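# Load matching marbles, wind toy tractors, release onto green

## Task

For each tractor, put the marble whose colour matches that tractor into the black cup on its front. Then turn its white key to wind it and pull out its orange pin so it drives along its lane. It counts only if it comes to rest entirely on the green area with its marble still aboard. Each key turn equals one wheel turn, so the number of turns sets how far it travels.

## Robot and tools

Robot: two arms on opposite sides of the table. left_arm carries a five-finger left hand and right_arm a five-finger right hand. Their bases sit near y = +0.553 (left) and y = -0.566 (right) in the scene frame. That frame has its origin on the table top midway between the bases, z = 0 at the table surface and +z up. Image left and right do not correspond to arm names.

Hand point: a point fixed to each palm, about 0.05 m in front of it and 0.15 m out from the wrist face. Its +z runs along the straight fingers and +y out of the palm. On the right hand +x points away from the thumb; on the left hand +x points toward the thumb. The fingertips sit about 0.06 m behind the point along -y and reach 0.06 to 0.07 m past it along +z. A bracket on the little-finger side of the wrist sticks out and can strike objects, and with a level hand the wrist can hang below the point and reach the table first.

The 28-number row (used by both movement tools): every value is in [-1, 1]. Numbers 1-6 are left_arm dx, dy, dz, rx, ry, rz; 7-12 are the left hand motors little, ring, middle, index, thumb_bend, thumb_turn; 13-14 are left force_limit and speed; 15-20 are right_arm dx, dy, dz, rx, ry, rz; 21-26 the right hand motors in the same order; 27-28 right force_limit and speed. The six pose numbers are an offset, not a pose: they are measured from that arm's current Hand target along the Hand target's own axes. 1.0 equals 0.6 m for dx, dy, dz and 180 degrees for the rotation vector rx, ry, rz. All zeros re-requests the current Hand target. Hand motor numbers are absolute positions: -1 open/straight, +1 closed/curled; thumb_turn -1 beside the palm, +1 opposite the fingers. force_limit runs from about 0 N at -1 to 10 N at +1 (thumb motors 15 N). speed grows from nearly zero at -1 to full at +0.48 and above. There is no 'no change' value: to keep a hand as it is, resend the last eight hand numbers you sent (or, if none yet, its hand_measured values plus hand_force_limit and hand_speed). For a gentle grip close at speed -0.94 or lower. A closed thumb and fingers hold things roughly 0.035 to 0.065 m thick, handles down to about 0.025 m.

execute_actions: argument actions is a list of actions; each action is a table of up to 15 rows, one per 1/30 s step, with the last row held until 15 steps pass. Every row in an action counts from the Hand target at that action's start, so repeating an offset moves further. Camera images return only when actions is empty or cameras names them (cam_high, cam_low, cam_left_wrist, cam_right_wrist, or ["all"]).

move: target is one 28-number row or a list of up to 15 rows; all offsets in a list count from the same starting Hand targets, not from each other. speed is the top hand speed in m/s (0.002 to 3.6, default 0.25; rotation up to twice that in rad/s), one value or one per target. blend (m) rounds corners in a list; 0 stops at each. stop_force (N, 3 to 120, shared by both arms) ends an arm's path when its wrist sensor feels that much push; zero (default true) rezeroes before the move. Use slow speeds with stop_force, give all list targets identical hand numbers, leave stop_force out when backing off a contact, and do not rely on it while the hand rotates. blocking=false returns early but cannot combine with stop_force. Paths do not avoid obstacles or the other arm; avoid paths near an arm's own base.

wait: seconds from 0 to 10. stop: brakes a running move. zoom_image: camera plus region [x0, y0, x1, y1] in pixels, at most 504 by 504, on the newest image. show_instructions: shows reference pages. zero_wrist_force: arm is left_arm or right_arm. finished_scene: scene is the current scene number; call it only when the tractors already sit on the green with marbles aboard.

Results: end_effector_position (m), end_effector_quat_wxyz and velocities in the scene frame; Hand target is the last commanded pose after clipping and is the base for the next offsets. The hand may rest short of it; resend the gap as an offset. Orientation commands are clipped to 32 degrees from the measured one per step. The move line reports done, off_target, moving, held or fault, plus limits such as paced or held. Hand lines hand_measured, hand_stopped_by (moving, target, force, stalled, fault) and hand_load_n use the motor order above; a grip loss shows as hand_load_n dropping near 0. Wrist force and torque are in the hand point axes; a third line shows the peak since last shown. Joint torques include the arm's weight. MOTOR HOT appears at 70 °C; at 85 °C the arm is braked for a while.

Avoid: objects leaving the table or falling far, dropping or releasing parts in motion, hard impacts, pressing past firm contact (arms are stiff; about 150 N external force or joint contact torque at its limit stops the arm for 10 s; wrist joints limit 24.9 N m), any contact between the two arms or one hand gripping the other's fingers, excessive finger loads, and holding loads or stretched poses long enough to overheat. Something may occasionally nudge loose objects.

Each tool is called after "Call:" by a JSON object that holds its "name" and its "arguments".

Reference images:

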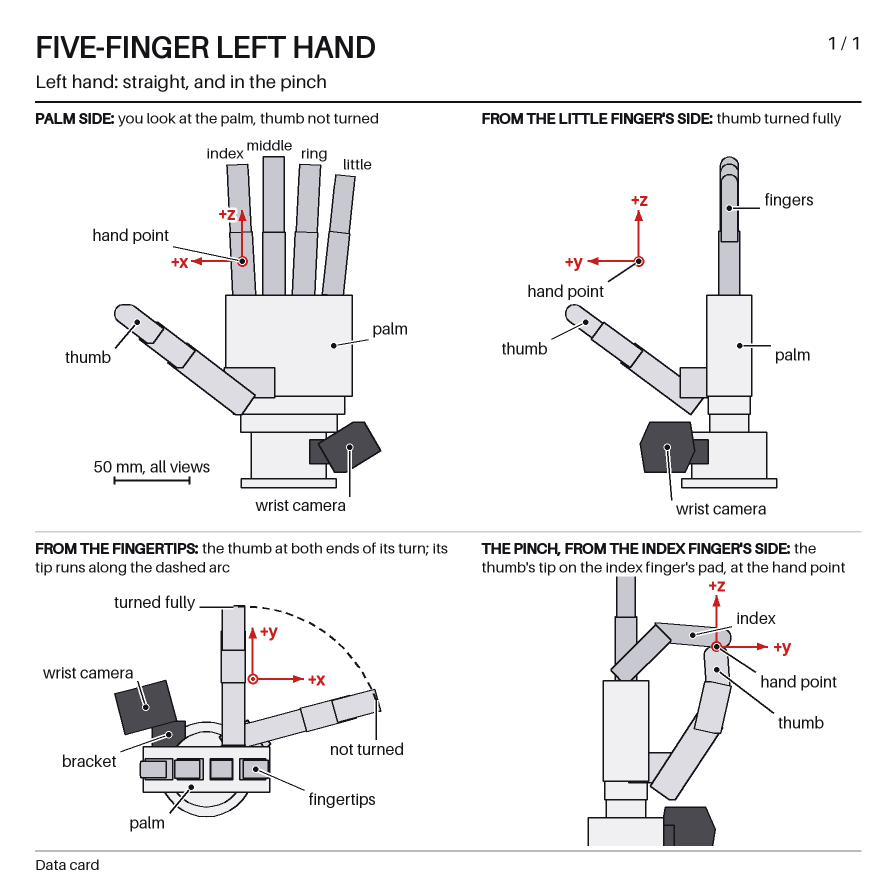

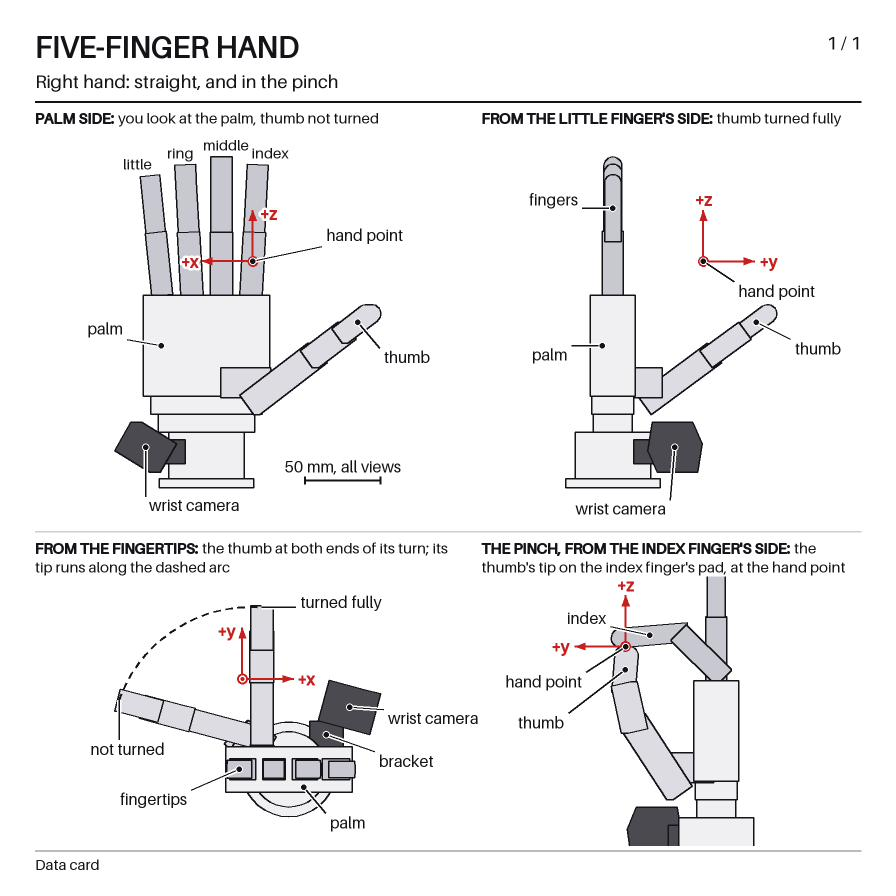

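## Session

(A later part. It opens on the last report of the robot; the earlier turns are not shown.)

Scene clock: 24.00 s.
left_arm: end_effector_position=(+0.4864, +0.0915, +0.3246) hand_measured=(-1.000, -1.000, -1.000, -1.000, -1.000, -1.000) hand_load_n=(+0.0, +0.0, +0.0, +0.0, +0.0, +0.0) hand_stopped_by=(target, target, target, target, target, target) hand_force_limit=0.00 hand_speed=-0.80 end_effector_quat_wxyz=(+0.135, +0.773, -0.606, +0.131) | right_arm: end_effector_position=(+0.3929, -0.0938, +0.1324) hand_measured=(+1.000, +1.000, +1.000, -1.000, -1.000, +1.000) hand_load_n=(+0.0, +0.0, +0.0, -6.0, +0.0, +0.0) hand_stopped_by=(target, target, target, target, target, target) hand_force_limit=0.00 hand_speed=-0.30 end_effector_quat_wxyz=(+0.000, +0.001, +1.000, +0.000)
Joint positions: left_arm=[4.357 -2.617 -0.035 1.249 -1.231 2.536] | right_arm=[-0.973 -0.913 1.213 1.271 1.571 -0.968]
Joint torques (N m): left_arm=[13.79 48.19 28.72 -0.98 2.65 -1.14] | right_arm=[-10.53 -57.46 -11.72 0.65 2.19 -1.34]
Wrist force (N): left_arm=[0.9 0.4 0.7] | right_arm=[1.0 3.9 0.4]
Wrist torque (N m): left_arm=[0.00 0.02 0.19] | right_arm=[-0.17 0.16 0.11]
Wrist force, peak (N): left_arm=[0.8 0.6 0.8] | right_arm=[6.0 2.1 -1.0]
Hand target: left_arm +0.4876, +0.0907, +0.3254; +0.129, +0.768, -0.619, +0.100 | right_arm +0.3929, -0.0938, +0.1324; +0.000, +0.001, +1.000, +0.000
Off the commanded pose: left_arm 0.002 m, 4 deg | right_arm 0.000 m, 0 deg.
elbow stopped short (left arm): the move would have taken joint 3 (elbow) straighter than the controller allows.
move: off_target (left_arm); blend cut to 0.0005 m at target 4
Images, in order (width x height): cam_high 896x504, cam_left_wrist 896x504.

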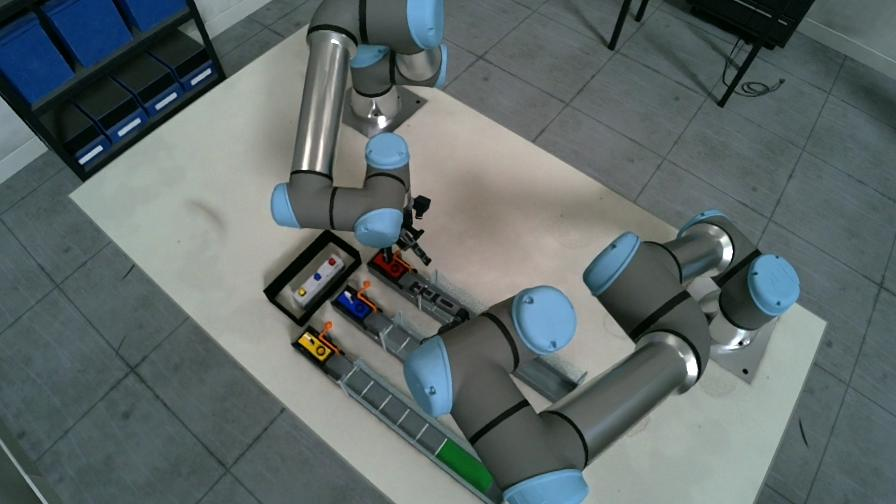

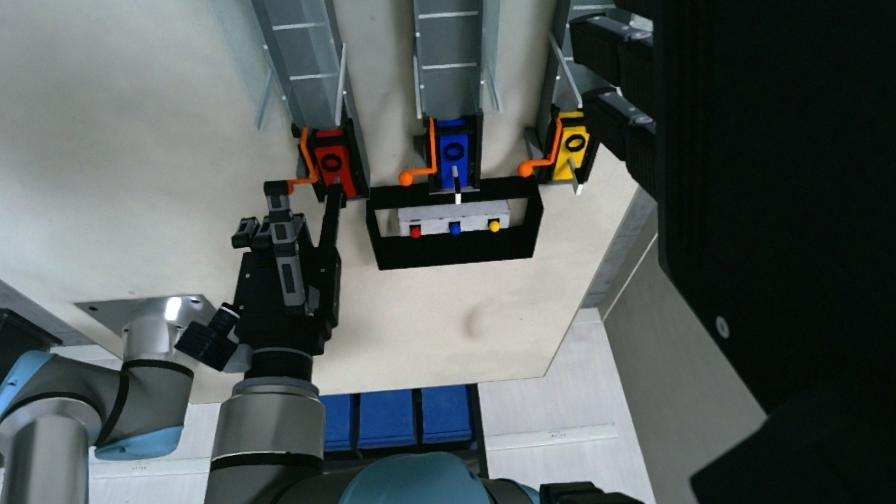

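Call:
{"name": "move", "arguments": {"target": [[0,0,0,0,0,0,-1,-1,-1,-1,-1,-1,0,-0.8,0,0.00933,0,0,0,0,1,1,1,-1,-1,1,0,-0.3],[0,0,0,0,0,0,-1,-1,-1,-1,-1,-1,0,-0.8,-0.01983,0.00867,0,0,0,0,1,1,1,-1,-1,1,0,-0.3]], "speed": 0.05, "blend": [0.001,0]}}

Call:
{"name": "zero_wrist_force", "arguments": {"arm": "right_arm"}}

Call:
{"name": "move", "arguments": {"target": [[0,0,0,0,0,0,-1,-1,-1,-1,-1,-1,0,-0.8,0,-0.014,0,0,0,0,1,1,1,-1,-1,1,0,-0.3],[0,0,0,0,0,0,-1,-1,-1,-1,-1,-1,0,-0.8,0,-0.01783,0,0,0,0,1,1,1,-1,-1,1,0,-0.3],[0,0,0,0,0,0,-1,-1,-1,-1,-1,-1,0,-0.8,0.001,-0.0215,0,0,0,0,1,1,1,-1,-1,1,0,-0.3],[0,0,0,0,0,0,-1,-1,-1,-1,-1,-1,0,-0.8,0.003,-0.02467,0,0,0,0,1,1,1,-1,-1,1,0,-0.3],[0,0,0,0,0,0,-1,-1,-1,-1,-1,-1,0,-0.8,0.00567,-0.02733,0,0,0,0,1,1,1,-1,-1,1,0,-0.3],[0,0,0,0,0,0,-1,-1,-1,-1,-1,-1,0,-0.8,0.00783,-0.02867,0,0,0,0,1,1,1,-1,-1,1,0,-0.3],[0,0,0,0,0,0,-1,-1,-1,-1,-1,-1,0,-0.8,0.007,-0.03567,0,0,0,0,1,1,1,-1,-1,1,0,-0.3],[0,0,0,0,0,0,-1,-1,-1,-1,-1,-1,0,-0.8,0.0085,-0.0415,0,0,0,0,1,1,1,-1,-1,1,0,-0.3],[0,0,0,0,0,0,-1,-1,-1,-1,-1,-1,0,-0.8,0.0125,-0.0415,0,0,0,0,1,1,1,-1,-1,1,0,-0.3],[0,0,0,0,0,0,-1,-1,-1,-1,-1,-1,0,-0.8,0.01633,-0.03983,0,0,0,0,1,1,1,-1,-1,1,0,-0.3],[0,0,0,0,0,0,-1,-1,-1,-1,-1,-1,0,-0.8,0.02,-0.038,0,0,0,0,1,1,1,-1,-1,1,0,-0.3],[0,0,0,0,0,0,-1,-1,-1,-1,-1,-1,0,-0.8,0.02317,-0.03517,0,0,0,0,1,1,1,-1,-1,1,0,-0.3],[0,0,0,0,0,0,-1,-1,-1,-1,-1,-1,0,-0.8,0.02583,-0.0325,0,0,0,0,1,1,1,-1,-1,1,0,-0.3],[0,0,0,0,0,0,-1,-1,-1,-1,-1,-1,0,-0.8,0.02683,-0.03083,0,0,0,0,1,1,1,-1,-1,1,0,-0.3]], "speed": 0.024, "blend": 0.001, "stop_force": 11, "cameras": ["cam_left_wrist","cam_high"]}}

Scene clock: 26.00 s.
left_arm: end_effector_position=(+0.4864, +0.0915, +0.3246) hand_measured=(-1.000, -1.000, -1.000, -1.000, -1.000, -1.000) hand_load_n=(+0.0, +0.0, +0.0, +0.0, -0.5, +0.0) hand_stopped_by=(target, target, target, target, target, target) hand_force_limit=0.00 hand_speed=-0.80 end_effector_quat_wxyz=(+0.135, +0.773, -0.606, +0.131) | right_arm: end_effector_position=(+0.4048, -0.0886, +0.1324) hand_measured=(+1.000, +1.000, +1.000, -1.000, -1.000, +1.000) hand_load_n=(+0.0, +0.0, +0.0, +0.0, -0.5, +0.0) hand_stopped_by=(target, target, target, target, target, target) hand_force_limit=0.00 hand_speed=-0.30 end_effector_quat_wxyz=(+0.000, +0.001, +1.000, +0.000)
Joint positions: left_arm=[4.357 -2.617 -0.035 1.249 -1.231 2.536] | right_arm=[-0.977 -0.883 1.163 1.292 1.571 -0.973]
Joint torques (N m): left_arm=[13.58 48.51 28.69 -0.98 2.64 -1.11] | right_arm=[-9.01 -29.55 -24.66 4.21 -1.87 -1.36]
Wrist force (N): left_arm=[0.8 0.4 0.8] | right_arm=[-0.5 0.0 0.0]
Wrist torque (N m): left_arm=[0.00 0.03 0.18] | right_arm=[-0.01 0.07 0.03]
Wrist force, peak (N): left_arm=[1.0 0.5 0.6] | right_arm=[1.2 4.0 0.7]
Hand target: left_arm +0.4876, +0.0907, +0.3254; +0.129, +0.768, -0.619, +0.100 | right_arm +0.4048, -0.0886, +0.1324; +0.000, +0.001, +1.000, +0.000
Off the commanded pose: left_arm 0.002 m, 4 deg | right_arm 0.000 m, 0 deg.
elbow stopped short (left arm): the move would have taken joint 3 (elbow) straighter than the controller allows.
move: off_target (left_arm)

Wrist force sensor zeroed.

Scene clock: 28.60 s.
left_arm: end_effector_position=(+0.4864, +0.0915, +0.3246) hand_measured=(-1.000, -1.000, -1.000, -1.000, -1.000, -1.000) hand_load_n=(+0.0, +0.0, +0.0, +0.0, -0.5, +0.0) hand_stopped_by=(target, target, target, target, target, target) hand_force_limit=0.00 hand_speed=-0.80 end_effector_quat_wxyz=(+0.135, +0.773, -0.606, +0.131) | right_arm: end_effector_position=(+0.3887, -0.1071, +0.1324) hand_measured=(+1.000, +1.000, +1.000, -1.000, -1.000, +1.000) hand_load_n=(+0.0, +0.0, +0.0, +1.0, +0.0, +0.0) hand_stopped_by=(target, target, target, target, target, target) hand_force_limit=0.00 hand_speed=-0.30 end_effector_quat_wxyz=(+0.000, +0.001, +1.000, +0.000)
Joint positions: left_arm=[4.357 -2.617 -0.035 1.249 -1.231 2.536] | right_arm=[-0.989 -0.944 1.266 1.25 1.571 -0.985]
Joint torques (N m): left_arm=[12.98 48.63 28.95 -0.9 2.55 -1] | right_arm=[12.47 -27.18 -25.77 3.6 -0.23 1.48]
Wrist force (N, zeroed by zero_wrist_force on right_arm): left_arm=[0.8 0.5 0.6] | right_arm=[-2.7 -5.3 -2.0]
Wrist torque (N m, zeroed by zero_wrist_force on right_arm): left_arm=[0.03 0.03 0.18] | right_arm=[0.34 -0.11 -0.27]
Wrist force, peak (N, zeroed by zero_wrist_force on right_arm): left_arm=[1.0 0.5 0.7] | right_arm=[-9.6 -5.3 0.4]
Hand target: left_arm +0.4876, +0.0907, +0.3254; +0.129, +0.768, -0.619, +0.100 | right_arm +0.3887, -0.1071, +0.1324; +0.000, +0.001, +1.000, +0.000
Off the commanded pose: left_arm 0.002 m, 4 deg | right_arm 0.000 m, 0 deg.
elbow stopped short (left arm): the move would have taken joint 3 (elbow) straighter than the controller allows.
move: off_target (left_arm); blend cut to 0.0008 m at target 5, 0.0008 m at target 6, 0.0006 m at target 13
Images, in order (width x height): cam_high 896x504, cam_left_wrist 896x504.

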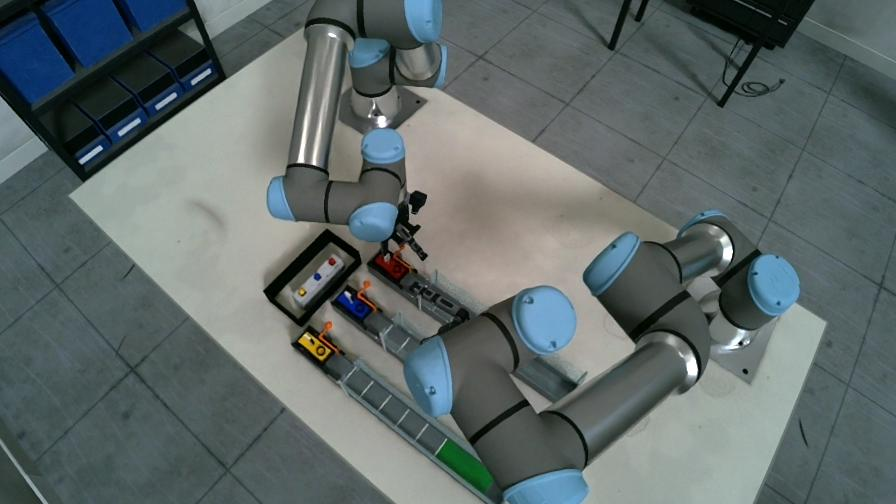

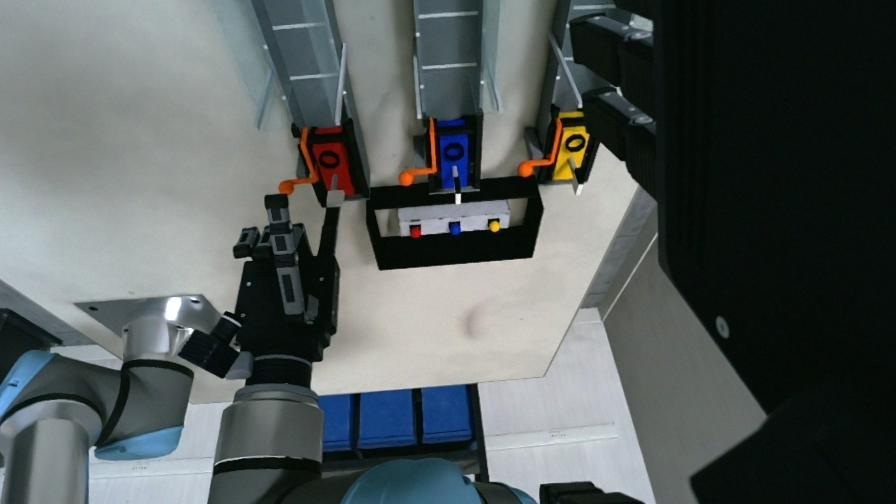

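Call:
{"name": "zoom_image", "arguments": {"camera": "cam_left_wrist", "region": [290, 130, 390, 230]}}

Call:
{"name": "zoom_image", "arguments": {"camera": "cam_high", "region": [360, 235, 430, 295]}}

Scaled by 5.040.

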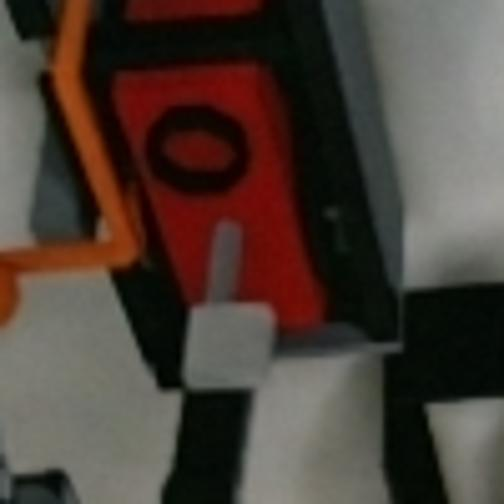

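Scaled by 7.200.

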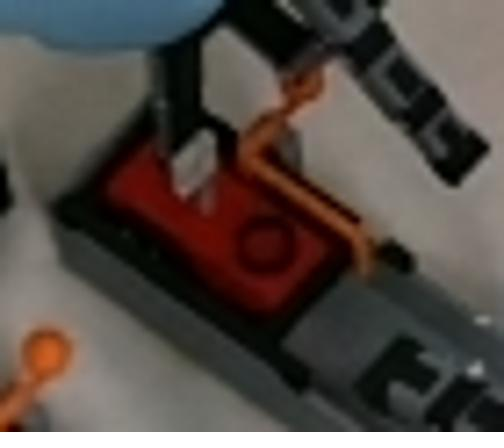

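Call:
{"name": "move", "arguments": {"target": [[0,0,0,0,0,0,-1,-1,-1,-1,-1,-1,0,-0.8,0,-0.0175,0,0,0,0,1,1,1,-1,-1,1,0,-0.3],[0,0,0,0,0,0,-1,-1,-1,-1,-1,-1,0,-0.8,0,-0.0175,-0.05,0,0,0,1,1,1,-1,-1,1,0,-0.3],[0,0,0,0,0,0,-1,-1,-1,-1,-1,-1,0,-0.8,-0.02683,0.03083,-0.05,0,0,0,1,1,1,-1,-1,1,0,-0.3],[0,0,0,0,0,0,-1,-1,-1,-1,-1,-1,0,-0.8,-0.02683,0.03083,0,0,0,0,1,1,1,-1,-1,1,0,-0.3]], "speed": 0.12, "blend": [0.003,0.003,0.003,0]}}

Call:
{"name": "zero_wrist_force", "arguments": {"arm": "right_arm"}}

Call:
{"name": "move", "arguments": {"target": [[0,0,0,0,0,0,-1,-1,-1,-1,-1,-1,0,-0.8,0,-0.014,0,0,0,0,1,1,1,-1,-1,1,0,-0.3],[0,0,0,0,0,0,-1,-1,-1,-1,-1,-1,0,-0.8,0,-0.01783,0,0,0,0,1,1,1,-1,-1,1,0,-0.3],[0,0,0,0,0,0,-1,-1,-1,-1,-1,-1,0,-0.8,0.001,-0.0215,0,0,0,0,1,1,1,-1,-1,1,0,-0.3],[0,0,0,0,0,0,-1,-1,-1,-1,-1,-1,0,-0.8,0.003,-0.02467,0,0,0,0,1,1,1,-1,-1,1,0,-0.3],[0,0,0,0,0,0,-1,-1,-1,-1,-1,-1,0,-0.8,0.00567,-0.02733,0,0,0,0,1,1,1,-1,-1,1,0,-0.3],[0,0,0,0,0,0,-1,-1,-1,-1,-1,-1,0,-0.8,0.00783,-0.02867,0,0,0,0,1,1,1,-1,-1,1,0,-0.3],[0,0,0,0,0,0,-1,-1,-1,-1,-1,-1,0,-0.8,0.007,-0.03567,0,0,0,0,1,1,1,-1,-1,1,0,-0.3],[0,0,0,0,0,0,-1,-1,-1,-1,-1,-1,0,-0.8,0.0085,-0.0415,0,0,0,0,1,1,1,-1,-1,1,0,-0.3],[0,0,0,0,0,0,-1,-1,-1,-1,-1,-1,0,-0.8,0.0125,-0.0415,0,0,0,0,1,1,1,-1,-1,1,0,-0.3],[0,0,0,0,0,0,-1,-1,-1,-1,-1,-1,0,-0.8,0.01633,-0.03983,0,0,0,0,1,1,1,-1,-1,1,0,-0.3],[0,0,0,0,0,0,-1,-1,-1,-1,-1,-1,0,-0.8,0.02,-0.038,0,0,0,0,1,1,1,-1,-1,1,0,-0.3],[0,0,0,0,0,0,-1,-1,-1,-1,-1,-1,0,-0.8,0.02317,-0.03517,0,0,0,0,1,1,1,-1,-1,1,0,-0.3],[0,0,0,0,0,0,-1,-1,-1,-1,-1,-1,0,-0.8,0.02583,-0.0325,0,0,0,0,1,1,1,-1,-1,1,0,-0.3],[0,0,0,0,0,0,-1,-1,-1,-1,-1,-1,0,-0.8,0.02683,-0.03083,0,0,0,0,1,1,1,-1,-1,1,0,-0.3]], "speed": 0.028, "blend": 0.001, "stop_force": 11, "cameras": ["cam_left_wrist"]}}

Scene clock: 31.37 s.
left_arm: end_effector_position=(+0.4864, +0.0915, +0.3246) hand_measured=(-1.000, -1.000, -1.000, -1.000, -1.000, -1.000) hand_load_n=(+0.0, +0.0, +0.0, +0.0, +0.0, +0.0) hand_stopped_by=(target, target, target, target, target, target) hand_force_limit=0.00 hand_speed=-0.80 end_effector_quat_wxyz=(+0.135, +0.773, -0.606, +0.131) | right_arm: end_effector_position=(+0.4048, -0.0887, +0.1324) hand_measured=(+1.000, +1.000, +1.000, -1.000, -1.000, +1.000) hand_load_n=(+0.0, +0.0, +0.0, +0.0, +0.0, +0.0) hand_stopped_by=(target, target, target, target, target, target) hand_force_limit=0.00 hand_speed=-0.30 end_effector_quat_wxyz=(+0.000, +0.001, +1.000, +0.000)
Joint positions: left_arm=[4.357 -2.617 -0.035 1.249 -1.231 2.536] | right_arm=[-0.977 -0.883 1.163 1.292 1.571 -0.973]
Joint torques (N m): left_arm=[13.58 48.3 28.58 -0.95 2.6 -1.04] | right_arm=[9.58 -30.47 -12.77 0.79 1.29 1.68]
Wrist force (N, zeroed by zero_wrist_force on right_arm): left_arm=[0.8 0.4 0.7] | right_arm=[-0.5 0.8 0.0]
Wrist torque (N m, zeroed by zero_wrist_force on right_arm): left_arm=[0.01 0.03 0.18] | right_arm=[0.12 0.06 -0.12]
Wrist force, peak (N, zeroed by zero_wrist_force on right_arm): left_arm=[0.9 0.5 1.0] | right_arm=[-2.5 -5.6 -2.3]
Hand target: left_arm +0.4876, +0.0907, +0.3254; +0.129, +0.768, -0.619, +0.100 | right_arm +0.4048, -0.0886, +0.1324; +0.000, +0.001, +1.000, +0.000
Off the commanded pose: left_arm 0.002 m, 4 deg | right_arm 0.000 m, 0 deg.
elbow stopped short (left arm): the move would have taken joint 3 (elbow) straighter than the controller allows.
move: off_target (left_arm)

Wrist force sensor zeroed.

Scene clock: 33.63 s.
left_arm: end_effector_position=(+0.4864, +0.0915, +0.3246) hand_measured=(-1.000, -1.000, -1.000, -1.000, -1.000, -1.000) hand_load_n=(+0.0, +0.0, +0.0, +0.0, +0.0, +0.0) hand_stopped_by=(target, target, target, target, target, target) hand_force_limit=0.00 hand_speed=-0.80 end_effector_quat_wxyz=(+0.135, +0.773, -0.606, +0.131) | right_arm: end_effector_position=(+0.3963, -0.1128, +0.1324) hand_measured=(+1.000, +1.000, +1.000, -1.000, -1.000, +1.000) hand_load_n=(+0.0, +0.5, +0.0, +0.0, +0.0, +0.0) hand_stopped_by=(target, target, target, target, target, target) hand_force_limit=0.00 hand_speed=-0.30 end_effector_quat_wxyz=(+0.000, +0.001, +1.000, +0.000)
Joint positions: left_arm=[4.357 -2.617 -0.035 1.249 -1.231 2.536] | right_arm=[-1.006 -0.941 1.262 1.251 1.571 -1.001]
Joint torques (N m): left_arm=[13.28 48.75 28.06 -0.95 2.52 -0.93] | right_arm=[-9.7 -28.35 -25.41 3.4 0.03 -1.49]
Wrist force (N, zeroed by zero_wrist_force on right_arm): left_arm=[0.7 0.5 0.6] | right_arm=[0.3 -0.7 -0.4]
Wrist torque (N m, zeroed by zero_wrist_force on right_arm): left_arm=[0.03 0.04 0.17] | right_arm=[-0.07 -0.08 0.13]
Wrist force, peak (N, zeroed by zero_wrist_force on right_arm): left_arm=[0.8 0.6 0.7] | right_arm=[-10.0 -5.7 1.1]
Hand target: left_arm +0.4876, +0.0907, +0.3254; +0.129, +0.768, -0.619, +0.100 | right_arm +0.3963, -0.1128, +0.1324; +0.000, +0.001, +1.000, +0.000 (not the last commanded pose)
Off the commanded pose: left_arm 0.002 m, 4 deg | right_arm 0.009 m, 0 deg.
elbow stopped short (left arm): the move would have taken joint 3 (elbow) straighter than the controller allows.
move: contact (right_arm), off_target (left_arm); path passed 8 of 14 targets; blend cut to 0.0008 m at target 5, 0.0008 m at target 6, 0.0006 m at target 13
Images, in order (width x height): cam_left_wrist 896x504.

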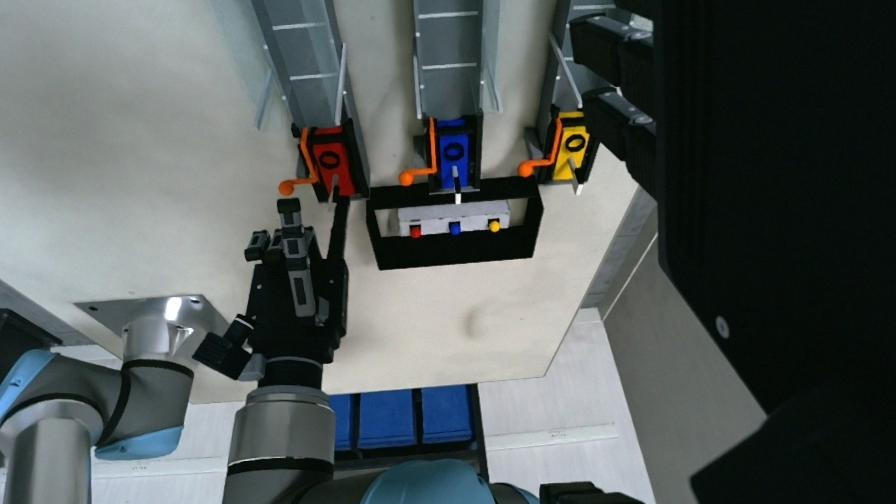

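Call:
{"name": "zoom_image", "arguments": {"camera": "cam_left_wrist", "region": [290, 130, 390, 230]}}

Scaled by 5.040.

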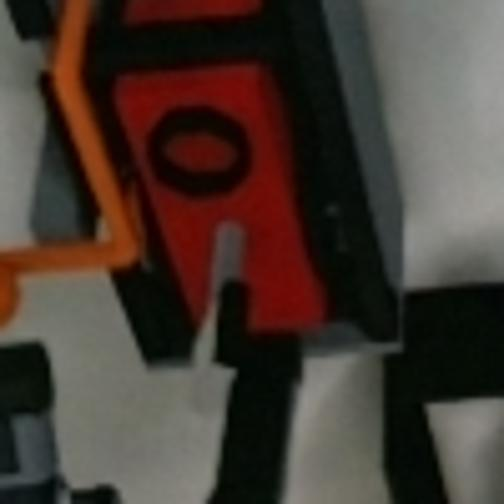

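Call:
{"name": "move", "arguments": {"target": [[0,0,0,0,0,0,-1,-1,-1,-1,-1,-1,0,-0.8,0.00217,0.0005,0,0,0,0,1,1,1,-1,-1,1,0,-0.3],[0,0,0,0,0,0,-1,-1,-1,-1,-1,-1,0,-0.8,0.00583,0.00233,0,0,0,0,1,1,1,-1,-1,1,0,-0.3],[0,0,0,0,0,0,-1,-1,-1,-1,-1,-1,0,-0.8,0.009,0.00517,0,0,0,0,1,1,1,-1,-1,1,0,-0.3],[0,0,0,0,0,0,-1,-1,-1,-1,-1,-1,0,-0.8,0.01167,0.00783,0,0,0,0,1,1,1,-1,-1,1,0,-0.3],[0,0,0,0,0,0,-1,-1,-1,-1,-1,-1,0,-0.8,0.01267,0.0095,0,0,0,0,1,1,1,-1,-1,1,0,-0.3]], "speed": 0.02, "blend": 0.0005, "stop_force": 16, "cameras": ["cam_left_wrist"]}}

Scene clock: 36.50 s.
left_arm: end_effector_position=(+0.4864, +0.0915, +0.3246) hand_measured=(-1.000, -1.000, -1.000, -1.000, -1.000, -1.000) hand_load_n=(+0.0, +0.0, +0.0, +0.0, +0.0, +0.0) hand_stopped_by=(target, target, target, target, target, target) hand_force_limit=0.00 hand_speed=-0.80 end_effector_quat_wxyz=(+0.135, +0.773, -0.606, +0.131) | right_arm: end_effector_position=(+0.3887, -0.1071, +0.1324) hand_measured=(+1.000, +1.000, +1.000, -1.000, -1.000, +1.000) hand_load_n=(+0.0, +0.0, +0.0, +1.0, +0.0, +0.0) hand_stopped_by=(target, target, target, target, target, target) hand_force_limit=0.00 hand_speed=-0.30 end_effector_quat_wxyz=(+0.000, +0.001, +1.000, +0.000)
Joint positions: left_arm=[4.357 -2.617 -0.035 1.249 -1.231 2.536] | right_arm=[-0.989 -0.944 1.265 1.25 1.571 -0.984]
Joint torques (N m): left_arm=[13.3 48.97 28.26 -0.98 2.47 -0.81] | right_arm=[12.27 -26.75 -24.84 3.85 -3.64 1.59]
Wrist force (N, zeroed by zero_wrist_force on right_arm): left_arm=[0.8 0.4 0.8] | right_arm=[-1.9 -6.0 -2.2]
Wrist torque (N m, zeroed by zero_wrist_force on right_arm): left_arm=[0.01 0.04 0.18] | right_arm=[0.22 -0.19 -0.14]
Wrist force, peak (N, zeroed by zero_wrist_force on right_arm): left_arm=[1.2 0.3 0.6] | right_arm=[-2.4 -6.1 -2.1]
Hand target: left_arm +0.4876, +0.0907, +0.3254; +0.129, +0.768, -0.619, +0.100 | right_arm +0.3887, -0.1071, +0.1324; +0.000, +0.001, +1.000, +0.000
Off the commanded pose: left_arm 0.002 m, 4 deg | right_arm 0.000 m, 0 deg.
elbow stopped short (left arm): the move would have taken joint 3 (elbow) straighter than the controller allows.
move: off_target (left_arm)
Images, in order (width x height): cam_left_wrist 896x504.

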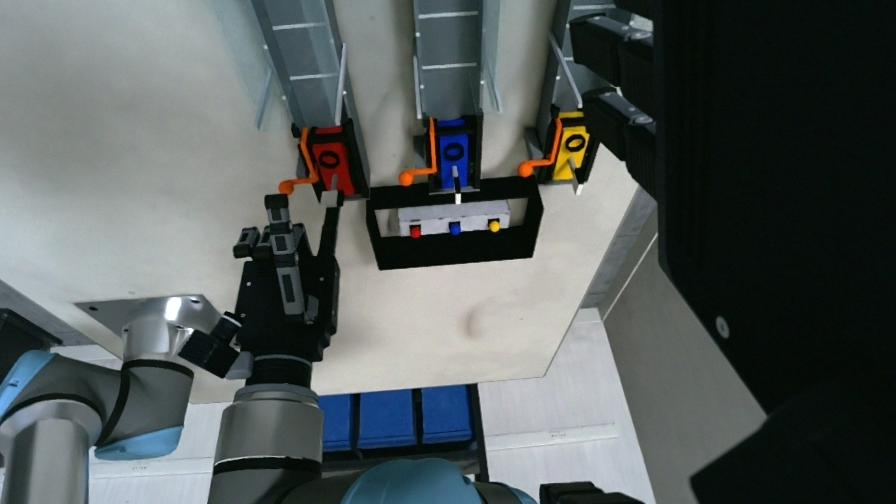

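Call:
{"name": "zoom_image", "arguments": {"camera": "cam_left_wrist", "region": [290, 130, 390, 230]}}

Scaled by 5.040.

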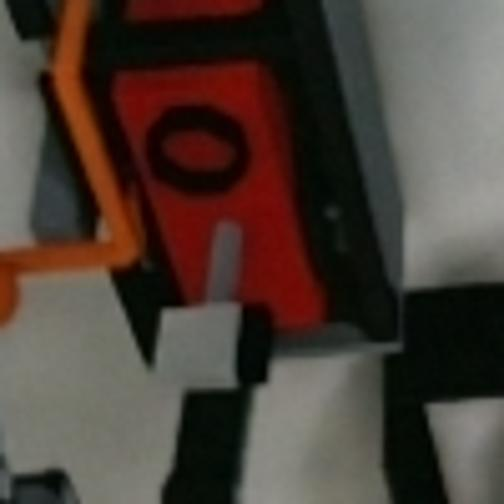

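Call:
{"name": "move", "arguments": {"target": [[0,0,0,0,0,0,-1,-1,-1,-1,-1,-1,0,-0.8,0,-0.0175,0,0,0,0,1,1,1,-1,-1,1,0,-0.3],[0,0,0,0,0,0,-1,-1,-1,-1,-1,-1,0,-0.8,0,-0.0175,-0.05,0,0,0,1,1,1,-1,-1,1,0,-0.3],[0,0,0,0,0,0,-1,-1,-1,-1,-1,-1,0,-0.8,-0.02683,0.03083,-0.05,0,0,0,1,1,1,-1,-1,1,0,-0.3],[0,0,0,0,0,0,-1,-1,-1,-1,-1,-1,0,-0.8,-0.02683,0.03083,0,0,0,0,1,1,1,-1,-1,1,0,-0.3]], "speed": 0.14, "blend": [0.003,0.003,0.003,0]}}

Call:
{"name": "zero_wrist_force", "arguments": {"arm": "right_arm"}}

Call:
{"name": "move", "arguments": {"target": [[0,0,0,0,0,0,-1,-1,-1,-1,-1,-1,0,-0.8,0,-0.014,0,0,0,0,1,1,1,-1,-1,1,0,-0.3],[0,0,0,0,0,0,-1,-1,-1,-1,-1,-1,0,-0.8,0,-0.01783,0,0,0,0,1,1,1,-1,-1,1,0,-0.3],[0,0,0,0,0,0,-1,-1,-1,-1,-1,-1,0,-0.8,0.001,-0.0215,0,0,0,0,1,1,1,-1,-1,1,0,-0.3],[0,0,0,0,0,0,-1,-1,-1,-1,-1,-1,0,-0.8,0.003,-0.02467,0,0,0,0,1,1,1,-1,-1,1,0,-0.3],[0,0,0,0,0,0,-1,-1,-1,-1,-1,-1,0,-0.8,0.00567,-0.02733,0,0,0,0,1,1,1,-1,-1,1,0,-0.3],[0,0,0,0,0,0,-1,-1,-1,-1,-1,-1,0,-0.8,0.00783,-0.02867,0,0,0,0,1,1,1,-1,-1,1,0,-0.3],[0,0,0,0,0,0,-1,-1,-1,-1,-1,-1,0,-0.8,0.007,-0.03567,0,0,0,0,1,1,1,-1,-1,1,0,-0.3],[0,0,0,0,0,0,-1,-1,-1,-1,-1,-1,0,-0.8,0.0085,-0.0415,0,0,0,0,1,1,1,-1,-1,1,0,-0.3],[0,0,0,0,0,0,-1,-1,-1,-1,-1,-1,0,-0.8,0.0125,-0.0415,0,0,0,0,1,1,1,-1,-1,1,0,-0.3],[0,0,0,0,0,0,-1,-1,-1,-1,-1,-1,0,-0.8,0.01633,-0.03983,0,0,0,0,1,1,1,-1,-1,1,0,-0.3],[0,0,0,0,0,0,-1,-1,-1,-1,-1,-1,0,-0.8,0.02,-0.038,0,0,0,0,1,1,1,-1,-1,1,0,-0.3],[0,0,0,0,0,0,-1,-1,-1,-1,-1,-1,0,-0.8,0.02317,-0.03517,0,0,0,0,1,1,1,-1,-1,1,0,-0.3],[0,0,0,0,0,0,-1,-1,-1,-1,-1,-1,0,-0.8,0.02583,-0.0325,0,0,0,0,1,1,1,-1,-1,1,0,-0.3],[0,0,0,0,0,0,-1,-1,-1,-1,-1,-1,0,-0.8,0.02683,-0.03083,0,0,0,0,1,1,1,-1,-1,1,0,-0.3]], "speed": 0.026, "blend": 0.001, "stop_force": 16, "cameras": ["cam_left_wrist"]}}

Scene clock: 39.10 s.
left_arm: end_effector_position=(+0.4864, +0.0915, +0.3246) hand_measured=(-1.000, -1.000, -1.000, -1.000, -1.000, -1.000) hand_load_n=(+0.5, +0.0, +0.0, +0.0, +0.0, +0.0) hand_stopped_by=(target, target, target, target, target, target) hand_force_limit=0.00 hand_speed=-0.80 end_effector_quat_wxyz=(+0.135, +0.773, -0.606, +0.131) | right_arm: end_effector_position=(+0.4049, -0.0886, +0.1324) hand_measured=(+1.000, +1.000, +1.000, -1.000, -1.000, +1.000) hand_load_n=(+0.0, +0.0, +0.0, +0.0, +0.0, +0.0) hand_stopped_by=(target, target, target, target, target, target) hand_force_limit=0.00 hand_speed=-0.30 end_effector_quat_wxyz=(+0.000, +0.001, +1.000, +0.000)
Joint positions: left_arm=[4.357 -2.617 -0.035 1.249 -1.231 2.536] | right_arm=[-0.977 -0.883 1.163 1.292 1.571 -0.972]
Joint torques (N m): left_arm=[13.48 48.32 28.53 -0.95 2.34 -0.81] | right_arm=[9.32 -29.91 -11.41 0.41 1.39 1.69]
Wrist force (N, zeroed by zero_wrist_force on right_arm): left_arm=[0.7 0.5 0.7] | right_arm=[0.5 -0.6 -0.4]
Wrist torque (N m, zeroed by zero_wrist_force on right_arm): left_arm=[0.02 0.03 0.18] | right_arm=[-0.07 -0.06 0.01]
Wrist force, peak (N, zeroed by zero_wrist_force on right_arm): left_arm=[0.8 0.8 0.9] | right_arm=[-2.2 -6.2 -2.3]
Hand target: left_arm +0.4876, +0.0907, +0.3254; +0.129, +0.768, -0.619, +0.100 | right_arm +0.4049, -0.0886, +0.1323; +0.000, +0.001, +1.000, +0.000
Off the commanded pose: left_arm 0.002 m, 4 deg | right_arm 0.000 m, 0 deg.
elbow stopped short (left arm): the move would have taken joint 3 (elbow) straighter than the controller allows.
move: off_target (left_arm)

Wrist force sensor zeroed.

Scene clock: 41.57 s.
left_arm: end_effector_position=(+0.4864, +0.0915, +0.3246) hand_measured=(-1.000, -1.000, -1.000, -1.000, -1.000, -1.000) hand_load_n=(+0.0, +0.0, +0.0, +0.0, +0.0, +0.0) hand_stopped_by=(target, target, target, target, target, target) hand_force_limit=0.00 hand_speed=-0.80 end_effector_quat_wxyz=(+0.135, +0.773, -0.606, +0.131) | right_arm: end_effector_position=(+0.3887, -0.1071, +0.1324) hand_measured=(+1.000, +1.000, +1.000, -1.000, -1.000, +1.000) hand_load_n=(+0.0, +0.0, +0.0, +1.0, +0.0, +0.0) hand_stopped_by=(target, target, target, target, target, target) hand_force_limit=0.00 hand_speed=-0.30 end_effector_quat_wxyz=(+0.000, +0.001, +1.000, +0.000)
Joint positions: left_arm=[4.357 -2.617 -0.035 1.249 -1.231 2.536] | right_arm=[-0.989 -0.944 1.265 1.25 1.571 -0.984]
Joint torques (N m): left_arm=[12.82 49.45 28.28 -0.91 2.4 -0.87] | right_arm=[13.8 -26.76 -24.72 3.59 -2.1 1.5]
Wrist force (N, zeroed by zero_wrist_force on right_arm): left_arm=[0.6 0.3 0.4] | right_arm=[-3.1 -6.5 -2.3]
Wrist torque (N m, zeroed by zero_wrist_force on right_arm): left_arm=[0.01 0.05 0.17] | right_arm=[0.33 -0.12 -0.19]
Wrist force, peak (N, zeroed by zero_wrist_force on right_arm): left_arm=[0.8 0.7 0.8] | right_arm=[-10.0 -5.1 0.8]
Hand target: left_arm +0.4876, +0.0907, +0.3254; +0.129, +0.768, -0.619, +0.100 | right_arm +0.3887, -0.1071, +0.1324; +0.000, +0.001, +1.000, +0.000
Off the commanded pose: left_arm 0.002 m, 4 deg | right_arm 0.000 m, 0 deg.
elbow stopped short (left arm): the move would have taken joint 3 (elbow) straighter than the controller allows.
move: off_target (left_arm); blend cut to 0.0008 m at target 5, 0.0008 m at target 6, 0.0006 m at target 13
Images, in order (width x height): cam_left_wrist 896x504.

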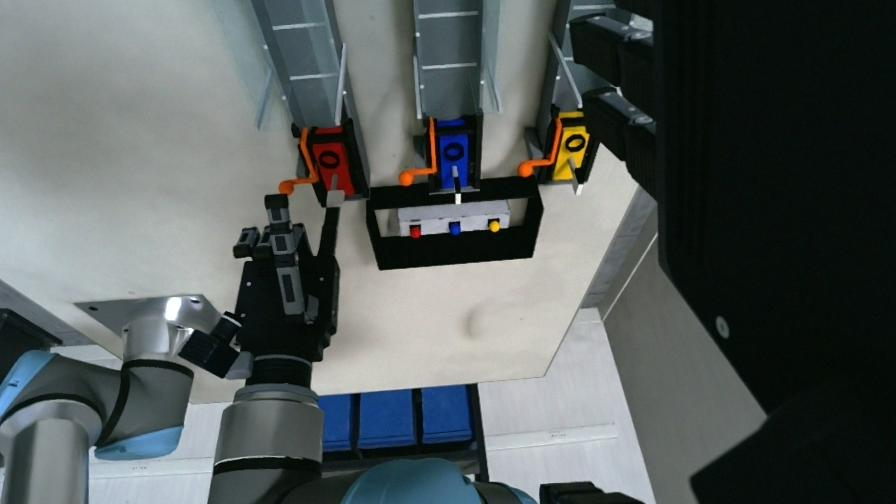

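Call:
{"name": "move", "arguments": {"target": [[0,0,0,0,0,0,-1,-1,-1,-1,-1,-1,0,-0.8,0,-0.0175,0,0,0,0,1,1,1,-1,-1,1,0,-0.3],[0,0,0,0,0,0,-1,-1,-1,-1,-1,-1,0,-0.8,0,-0.0175,-0.05,0,0,0,1,1,1,-1,-1,1,0,-0.3],[0,0,0,0,0,0,-1,-1,-1,-1,-1,-1,0,-0.8,-0.02683,0.03083,-0.05,0,0,0,1,1,1,-1,-1,1,0,-0.3],[0,0,0,0,0,0,-1,-1,-1,-1,-1,-1,0,-0.8,-0.02683,0.03083,0,0,0,0,1,1,1,-1,-1,1,0,-0.3]], "speed": 0.14, "blend": [0.003,0.003,0.003,0]}}

Call:
{"name": "zero_wrist_force", "arguments": {"arm": "right_arm"}}

Call:
{"name": "move", "arguments": {"target": [[0,0,0,0,0,0,-1,-1,-1,-1,-1,-1,0,-0.8,0,-0.014,0,0,0,0,1,1,1,-1,-1,1,0,-0.3],[0,0,0,0,0,0,-1,-1,-1,-1,-1,-1,0,-0.8,0,-0.01783,0,0,0,0,1,1,1,-1,-1,1,0,-0.3],[0,0,0,0,0,0,-1,-1,-1,-1,-1,-1,0,-0.8,0.001,-0.0215,0,0,0,0,1,1,1,-1,-1,1,0,-0.3],[0,0,0,0,0,0,-1,-1,-1,-1,-1,-1,0,-0.8,0.003,-0.02467,0,0,0,0,1,1,1,-1,-1,1,0,-0.3],[0,0,0,0,0,0,-1,-1,-1,-1,-1,-1,0,-0.8,0.00567,-0.02733,0,0,0,0,1,1,1,-1,-1,1,0,-0.3],[0,0,0,0,0,0,-1,-1,-1,-1,-1,-1,0,-0.8,0.00783,-0.02867,0,0,0,0,1,1,1,-1,-1,1,0,-0.3],[0,0,0,0,0,0,-1,-1,-1,-1,-1,-1,0,-0.8,0.007,-0.03567,0,0,0,0,1,1,1,-1,-1,1,0,-0.3],[0,0,0,0,0,0,-1,-1,-1,-1,-1,-1,0,-0.8,0.0085,-0.0415,0,0,0,0,1,1,1,-1,-1,1,0,-0.3],[0,0,0,0,0,0,-1,-1,-1,-1,-1,-1,0,-0.8,0.0125,-0.0415,0,0,0,0,1,1,1,-1,-1,1,0,-0.3],[0,0,0,0,0,0,-1,-1,-1,-1,-1,-1,0,-0.8,0.01633,-0.03983,0,0,0,0,1,1,1,-1,-1,1,0,-0.3],[0,0,0,0,0,0,-1,-1,-1,-1,-1,-1,0,-0.8,0.02,-0.038,0,0,0,0,1,1,1,-1,-1,1,0,-0.3],[0,0,0,0,0,0,-1,-1,-1,-1,-1,-1,0,-0.8,0.02317,-0.03517,0,0,0,0,1,1,1,-1,-1,1,0,-0.3],[0,0,0,0,0,0,-1,-1,-1,-1,-1,-1,0,-0.8,0.02583,-0.0325,0,0,0,0,1,1,1,-1,-1,1,0,-0.3],[0,0,0,0,0,0,-1,-1,-1,-1,-1,-1,0,-0.8,0.02683,-0.03083,0,0,0,0,1,1,1,-1,-1,1,0,-0.3]], "speed": 0.026, "blend": 0.001, "stop_force": 16, "cameras": ["cam_left_wrist"]}}

Scene clock: 43.83 s.
left_arm: end_effector_position=(+0.4864, +0.0915, +0.3246) hand_measured=(-1.000, -1.000, -1.000, -1.000, -1.000, -1.000) hand_load_n=(+0.0, +0.0, +0.0, +0.0, +0.0, +0.0) hand_stopped_by=(target, target, target, target, target, target) hand_force_limit=0.00 hand_speed=-0.80 end_effector_quat_wxyz=(+0.135, +0.773, -0.606, +0.131) | right_arm: end_effector_position=(+0.4049, -0.0886, +0.1324) hand_measured=(+1.000, +1.000, +1.000, -1.000, -1.000, +1.000) hand_load_n=(+0.0, +0.0, +0.0, -0.5, +0.0, +0.0) hand_stopped_by=(target, target, target, target, target, target) hand_force_limit=0.00 hand_speed=-0.30 end_effector_quat_wxyz=(+0.000, +0.001, +1.000, +0.000)
Joint positions: left_arm=[4.357 -2.617 -0.035 1.249 -1.231 2.536] | right_arm=[-0.977 -0.883 1.163 1.292 1.571 -0.972]
Joint torques (N m): left_arm=[12.72 49.06 28.53 -0.95 2.24 -0.91] | right_arm=[10.18 -29.9 -12.1 0.52 1.44 1.53]
Wrist force (N, zeroed by zero_wrist_force on right_arm): left_arm=[0.7 0.6 0.7] | right_arm=[-0.4 -0.4 -0.1]
Wrist torque (N m, zeroed by zero_wrist_force on right_arm): left_arm=[0.04 0.04 0.17] | right_arm=[-0.05 0.06 -0.04]
Wrist force, peak (N, zeroed by zero_wrist_force on right_arm): left_arm=[0.8 0.6 0.8] | right_arm=[-3.0 -6.7 -2.4]
Hand target: left_arm +0.4876, +0.0907, +0.3254; +0.129, +0.768, -0.619, +0.100 | right_arm +0.4049, -0.0886, +0.1323; +0.000, +0.001, +1.000, +0.000
Off the commanded pose: left_arm 0.002 m, 4 deg | right_arm 0.000 m, 0 deg.
elbow stopped short (left arm): the move would have taken joint 3 (elbow) straighter than the controller allows.
move: off_target (left_arm)

Wrist force sensor zeroed.

Scene clock: 46.30 s.
left_arm: end_effector_position=(+0.4864, +0.0915, +0.3246) hand_measured=(-1.000, -1.000, -1.000, -1.000, -1.000, -1.000) hand_load_n=(+0.0, +0.0, +0.0, +0.0, +0.0, +0.0) hand_stopped_by=(target, target, target, target, target, target) hand_force_limit=0.00 hand_speed=-0.80 end_effector_quat_wxyz=(+0.135, +0.773, -0.606, +0.131) | right_arm: end_effector_position=(+0.3887, -0.1071, +0.1324) hand_measured=(+1.000, +1.000, +1.000, -1.000, -1.000, +1.000) hand_load_n=(+0.0, +0.0, +0.0, +1.0, +0.0, +0.0) hand_stopped_by=(target, target, target, target, target, target) hand_force_limit=0.00 hand_speed=-0.30 end_effector_quat_wxyz=(+0.000, +0.001, +1.000, +0.000)
Joint positions: left_arm=[4.357 -2.617 -0.035 1.249 -1.231 2.536] | right_arm=[-0.989 -0.944 1.265 1.25 1.571 -0.984]
Joint torques (N m): left_arm=[13.13 48.92 28.14 -0.92 2.27 -0.78] | right_arm=[12.18 -27.2 -24.18 3.56 -2.28 1.45]
Wrist force (N, zeroed by zero_wrist_force on right_arm): left_arm=[0.9 0.7 0.5] | right_arm=[-3.0 -6.3 -2.3]
Wrist torque (N m, zeroed by zero_wrist_force on right_arm): left_arm=[0.06 0.00 0.18] | right_arm=[0.37 -0.13 -0.18]
Wrist force, peak (N, zeroed by zero_wrist_force on right_arm): left_arm=[0.9 0.5 0.8] | right_arm=[-10.0 -5.0 1.2]
Hand target: left_arm +0.4876, +0.0907, +0.3254; +0.129, +0.768, -0.619, +0.100 | right_arm +0.3887, -0.1071, +0.1324; +0.000, +0.001, +1.000, +0.000
Off the commanded pose: left_arm 0.002 m, 4 deg | right_arm 0.000 m, 0 deg.
elbow stopped short (left arm): the move would have taken joint 3 (elbow) straighter than the controller allows.
move: off_target (left_arm); blend cut to 0.0008 m at target 5, 0.0008 m at target 6, 0.0006 m at target 13
Images, in order (width x height): cam_left_wrist 896x504.

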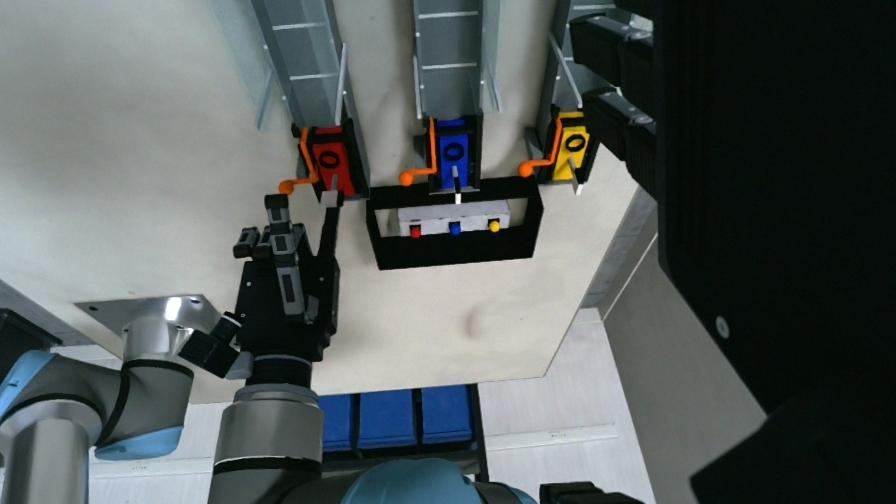

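Call:
{"name": "move", "arguments": {"target": [[0,0,0,0,0,0,-1,-1,-1,-1,-1,-1,0,-0.8,0,-0.0175,0,0,0,0,1,1,1,-1,-1,1,0,-0.3],[0,0,0,0,0,0,-1,-1,-1,-1,-1,-1,0,-0.8,0,-0.0175,-0.05,0,0,0,1,1,1,-1,-1,1,0,-0.3],[0,0,0,0,0,0,-1,-1,-1,-1,-1,-1,0,-0.8,-0.02683,0.03083,-0.05,0,0,0,1,1,1,-1,-1,1,0,-0.3],[0,0,0,0,0,0,-1,-1,-1,-1,-1,-1,0,-0.8,-0.02683,0.03083,0,0,0,0,1,1,1,-1,-1,1,0,-0.3]], "speed": 0.14, "blend": [0.003,0.003,0.003,0]}}

Call:
{"name": "zero_wrist_force", "arguments": {"arm": "right_arm"}}

Call:
{"name": "move", "arguments": {"target": [[0,0,0,0,0,0,-1,-1,-1,-1,-1,-1,0,-0.8,0,-0.014,0,0,0,0,1,1,1,-1,-1,1,0,-0.3],[0,0,0,0,0,0,-1,-1,-1,-1,-1,-1,0,-0.8,0,-0.01783,0,0,0,0,1,1,1,-1,-1,1,0,-0.3],[0,0,0,0,0,0,-1,-1,-1,-1,-1,-1,0,-0.8,0.001,-0.0215,0,0,0,0,1,1,1,-1,-1,1,0,-0.3]], "speed": 0.026, "blend": 0.001, "stop_force": 16}}

Call:
{"name": "move", "arguments": {"target": [[0,0,0,0,0,0,-1,-1,-1,-1,-1,-1,0,-0.8,0,0.005,0,0,0,0,1,1,1,-1,-1,1,0,-0.3],[0,0,0,0,0,0,-1,-1,-1,-1,-1,-1,0,-0.8,0,0.005,-0.1,0,0,0,1,1,1,-1,-1,1,0,-0.3],[0,0,0,0,0,0,-1,-1,-1,-1,-1,-1,0,-0.8,-0.15333,0.025,-0.1,0,0,0,1,1,1,-1,-1,1,0,-0.3],[0,0,0,0,0,0,-1,-1,-1,-1,-1,-1,0,-0.8,-0.15333,0.025,0,0,0,0,1,1,1,-1,-1,1,0,-0.3]], "speed": [0.06,0.15,0.22,0.14], "blend": [0.001,0.006,0.006,0], "cameras": ["cam_left_wrist","cam_high"]}}

Scene clock: 49.17 s.
left_arm: end_effector_position=(+0.4864, +0.0915, +0.3246) hand_measured=(-1.000, -1.000, -1.000, -1.000, -1.000, -1.000) hand_load_n=(+0.0, +0.0, +0.0, -0.5, +0.0, +0.0) hand_stopped_by=(target, target, target, target, target, target) hand_force_limit=0.00 hand_speed=-0.80 end_effector_quat_wxyz=(+0.135, +0.773, -0.606, +0.131) | right_arm: end_effector_position=(+0.4049, -0.0886, +0.1324) hand_measured=(+1.000, +1.000, +1.000, -1.000, -1.000, +1.000) hand_load_n=(+0.5, +0.5, +0.0, +0.0, +0.0, +0.0) hand_stopped_by=(target, target, target, target, target, target) hand_force_limit=0.00 hand_speed=-0.30 end_effector_quat_wxyz=(+0.000, +0.001, +1.000, +0.000)
Joint positions: left_arm=[4.357 -2.617 -0.035 1.249 -1.231 2.536] | right_arm=[-0.977 -0.883 1.163 1.292 1.571 -0.972]
Joint torques (N m): left_arm=[13.01 49.21 28.38 -1.02 2.06 -0.72] | right_arm=[8.4 -31.4 -12.2 0.66 1.46 1.67]
Wrist force (N, zeroed by zero_wrist_force on right_arm): left_arm=[0.7 0.3 0.5] | right_arm=[0.3 0.1 0.2]
Wrist torque (N m, zeroed by zero_wrist_force on right_arm): left_arm=[0.00 0.04 0.18] | right_arm=[0.00 -0.05 0.03]
Wrist force, peak (N, zeroed by zero_wrist_force on right_arm): left_arm=[1.0 0.6 0.9] | right_arm=[-2.9 -6.5 -2.4]
Hand target: left_arm +0.4876, +0.0907, +0.3254; +0.129, +0.768, -0.619, +0.100 | right_arm +0.4049, -0.0886, +0.1323; +0.000, +0.001, +1.000, +0.000
Off the commanded pose: left_arm 0.002 m, 4 deg | right_arm 0.000 m, 0 deg.
elbow stopped short (left arm): the move would have taken joint 3 (elbow) straighter than the controller allows.
move: off_target (left_arm)

Wrist force sensor zeroed.

Scene clock: 50.57 s.
left_arm: end_effector_position=(+0.4864, +0.0915, +0.3246) hand_measured=(-1.000, -1.000, -1.000, -1.000, -1.000, -1.000) hand_load_n=(+0.0, +0.0, +0.0, +0.0, +0.0, +0.0) hand_stopped_by=(target, target, target, target, target, target) hand_force_limit=0.00 hand_speed=-0.80 end_effector_quat_wxyz=(+0.135, +0.773, -0.606, +0.131) | right_arm: end_effector_position=(+0.4043, -0.1015, +0.1324) hand_measured=(+1.000, +1.000, +1.000, -1.000, -1.000, +1.000) hand_load_n=(+0.0, +0.0, +0.0, -6.5, +0.0, +0.0) hand_stopped_by=(target, target, target, target, target, target) hand_force_limit=0.00 hand_speed=-0.30 end_effector_quat_wxyz=(+0.000, +0.001, +1.000, +0.000)
Joint positions: left_arm=[4.357 -2.617 -0.035 1.249 -1.231 2.536] | right_arm=[-0.996 -0.908 1.205 1.274 1.571 -0.992]
Joint torques (N m): left_arm=[13.1 48.91 28.12 -0.99 2.05 -0.68] | right_arm=[-11.05 -56.98 -9.52 1.74 -0.33 -1.38]
Wrist force (N, zeroed by zero_wrist_force on right_arm): left_arm=[0.8 0.4 0.6] | right_arm=[-2.6 4.6 0.0]
Wrist torque (N m, zeroed by zero_wrist_force on right_arm): left_arm=[0.01 0.02 0.18] | right_arm=[-0.17 -0.06 -0.03]
Wrist force, peak (N, zeroed by zero_wrist_force on right_arm): left_arm=[0.9 0.6 0.7] | right_arm=[-2.9 6.3 1.7]
Hand target: left_arm +0.4876, +0.0907, +0.3254; +0.129, +0.768, -0.619, +0.100 | right_arm +0.4042, -0.1015, +0.1324; +0.000, +0.001, +1.000, +0.000
Off the commanded pose: left_arm 0.002 m, 4 deg | right_arm 0.000 m, 0 deg.
elbow stopped short (left arm): the move would have taken joint 3 (elbow) straighter than the controller allows.
move: off_target (left_arm)

Scene clock: 52.47 s.
left_arm: end_effector_position=(+0.4864, +0.0915, +0.3246) hand_measured=(-1.000, -1.000, -1.000, -1.000, -1.000, -1.000) hand_load_n=(+0.0, +0.0, +0.0, +0.0, +0.0, +0.0) hand_stopped_by=(target, target, target, target, target, target) hand_force_limit=0.00 hand_speed=-0.80 end_effector_quat_wxyz=(+0.135, +0.773, -0.606, +0.131) | right_arm: end_effector_position=(+0.4963, -0.0868, +0.1323) hand_measured=(+1.000, +1.000, +1.000, -1.000, -1.000, +1.000) hand_load_n=(+0.0, +0.0, +0.0, +0.0, +0.0, +0.0) hand_stopped_by=(target, target, target, target, target, target) hand_force_limit=0.00 hand_speed=-0.30 end_effector_quat_wxyz=(+0.000, +0.001, +1.000, +0.000)
Joint positions: left_arm=[4.357 -2.617 -0.035 1.249 -1.231 2.536] | right_arm=[-1.058 -0.696 0.83 1.437 1.571 -1.053]
Joint torques (N m): left_arm=[12.93 49.15 27.7 -1.01 2.02 -0.79] | right_arm=[-8.43 -38.04 -10.87 0.51 -1.68 -0.66]
Wrist force (N, zeroed by zero_wrist_force on right_arm): left_arm=[0.6 0.3 0.6] | right_arm=[0.0 -0.1 0.2]
Wrist torque (N m, zeroed by zero_wrist_force on right_arm): left_arm=[0.00 0.05 0.17] | right_arm=[-0.01 0.00 0.11]
Wrist force, peak (N, zeroed by zero_wrist_force on right_arm): left_arm=[1.1 0.6 0.5] | right_arm=[-2.3 4.9 0.1]
Hand target: left_arm +0.4876, +0.0907, +0.3254; +0.129, +0.768, -0.619, +0.100 | right_arm +0.4963, -0.0867, +0.1323; +0.000, +0.001, +1.000, +0.000
Off the commanded pose: left_arm 0.002 m, 4 deg | right_arm 0.000 m, 0 deg.
elbow stopped short (left arm): the move would have taken joint 3 (elbow) straighter than the controller allows.
move: off_target (left_arm)
Images, in order (width x height): cam_high 896x504, cam_left_wrist 896x504.

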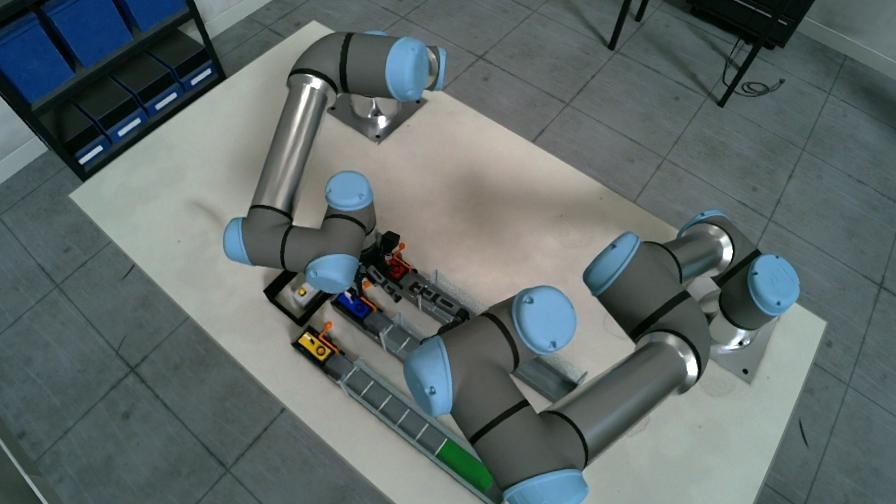

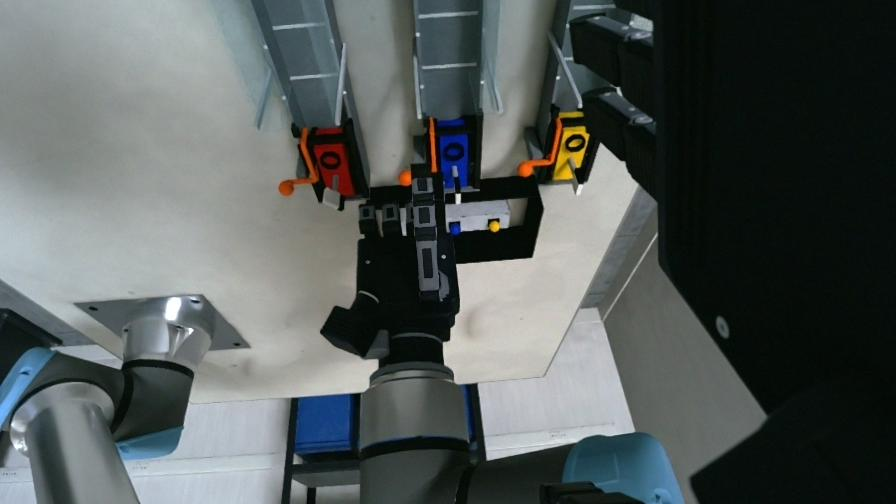

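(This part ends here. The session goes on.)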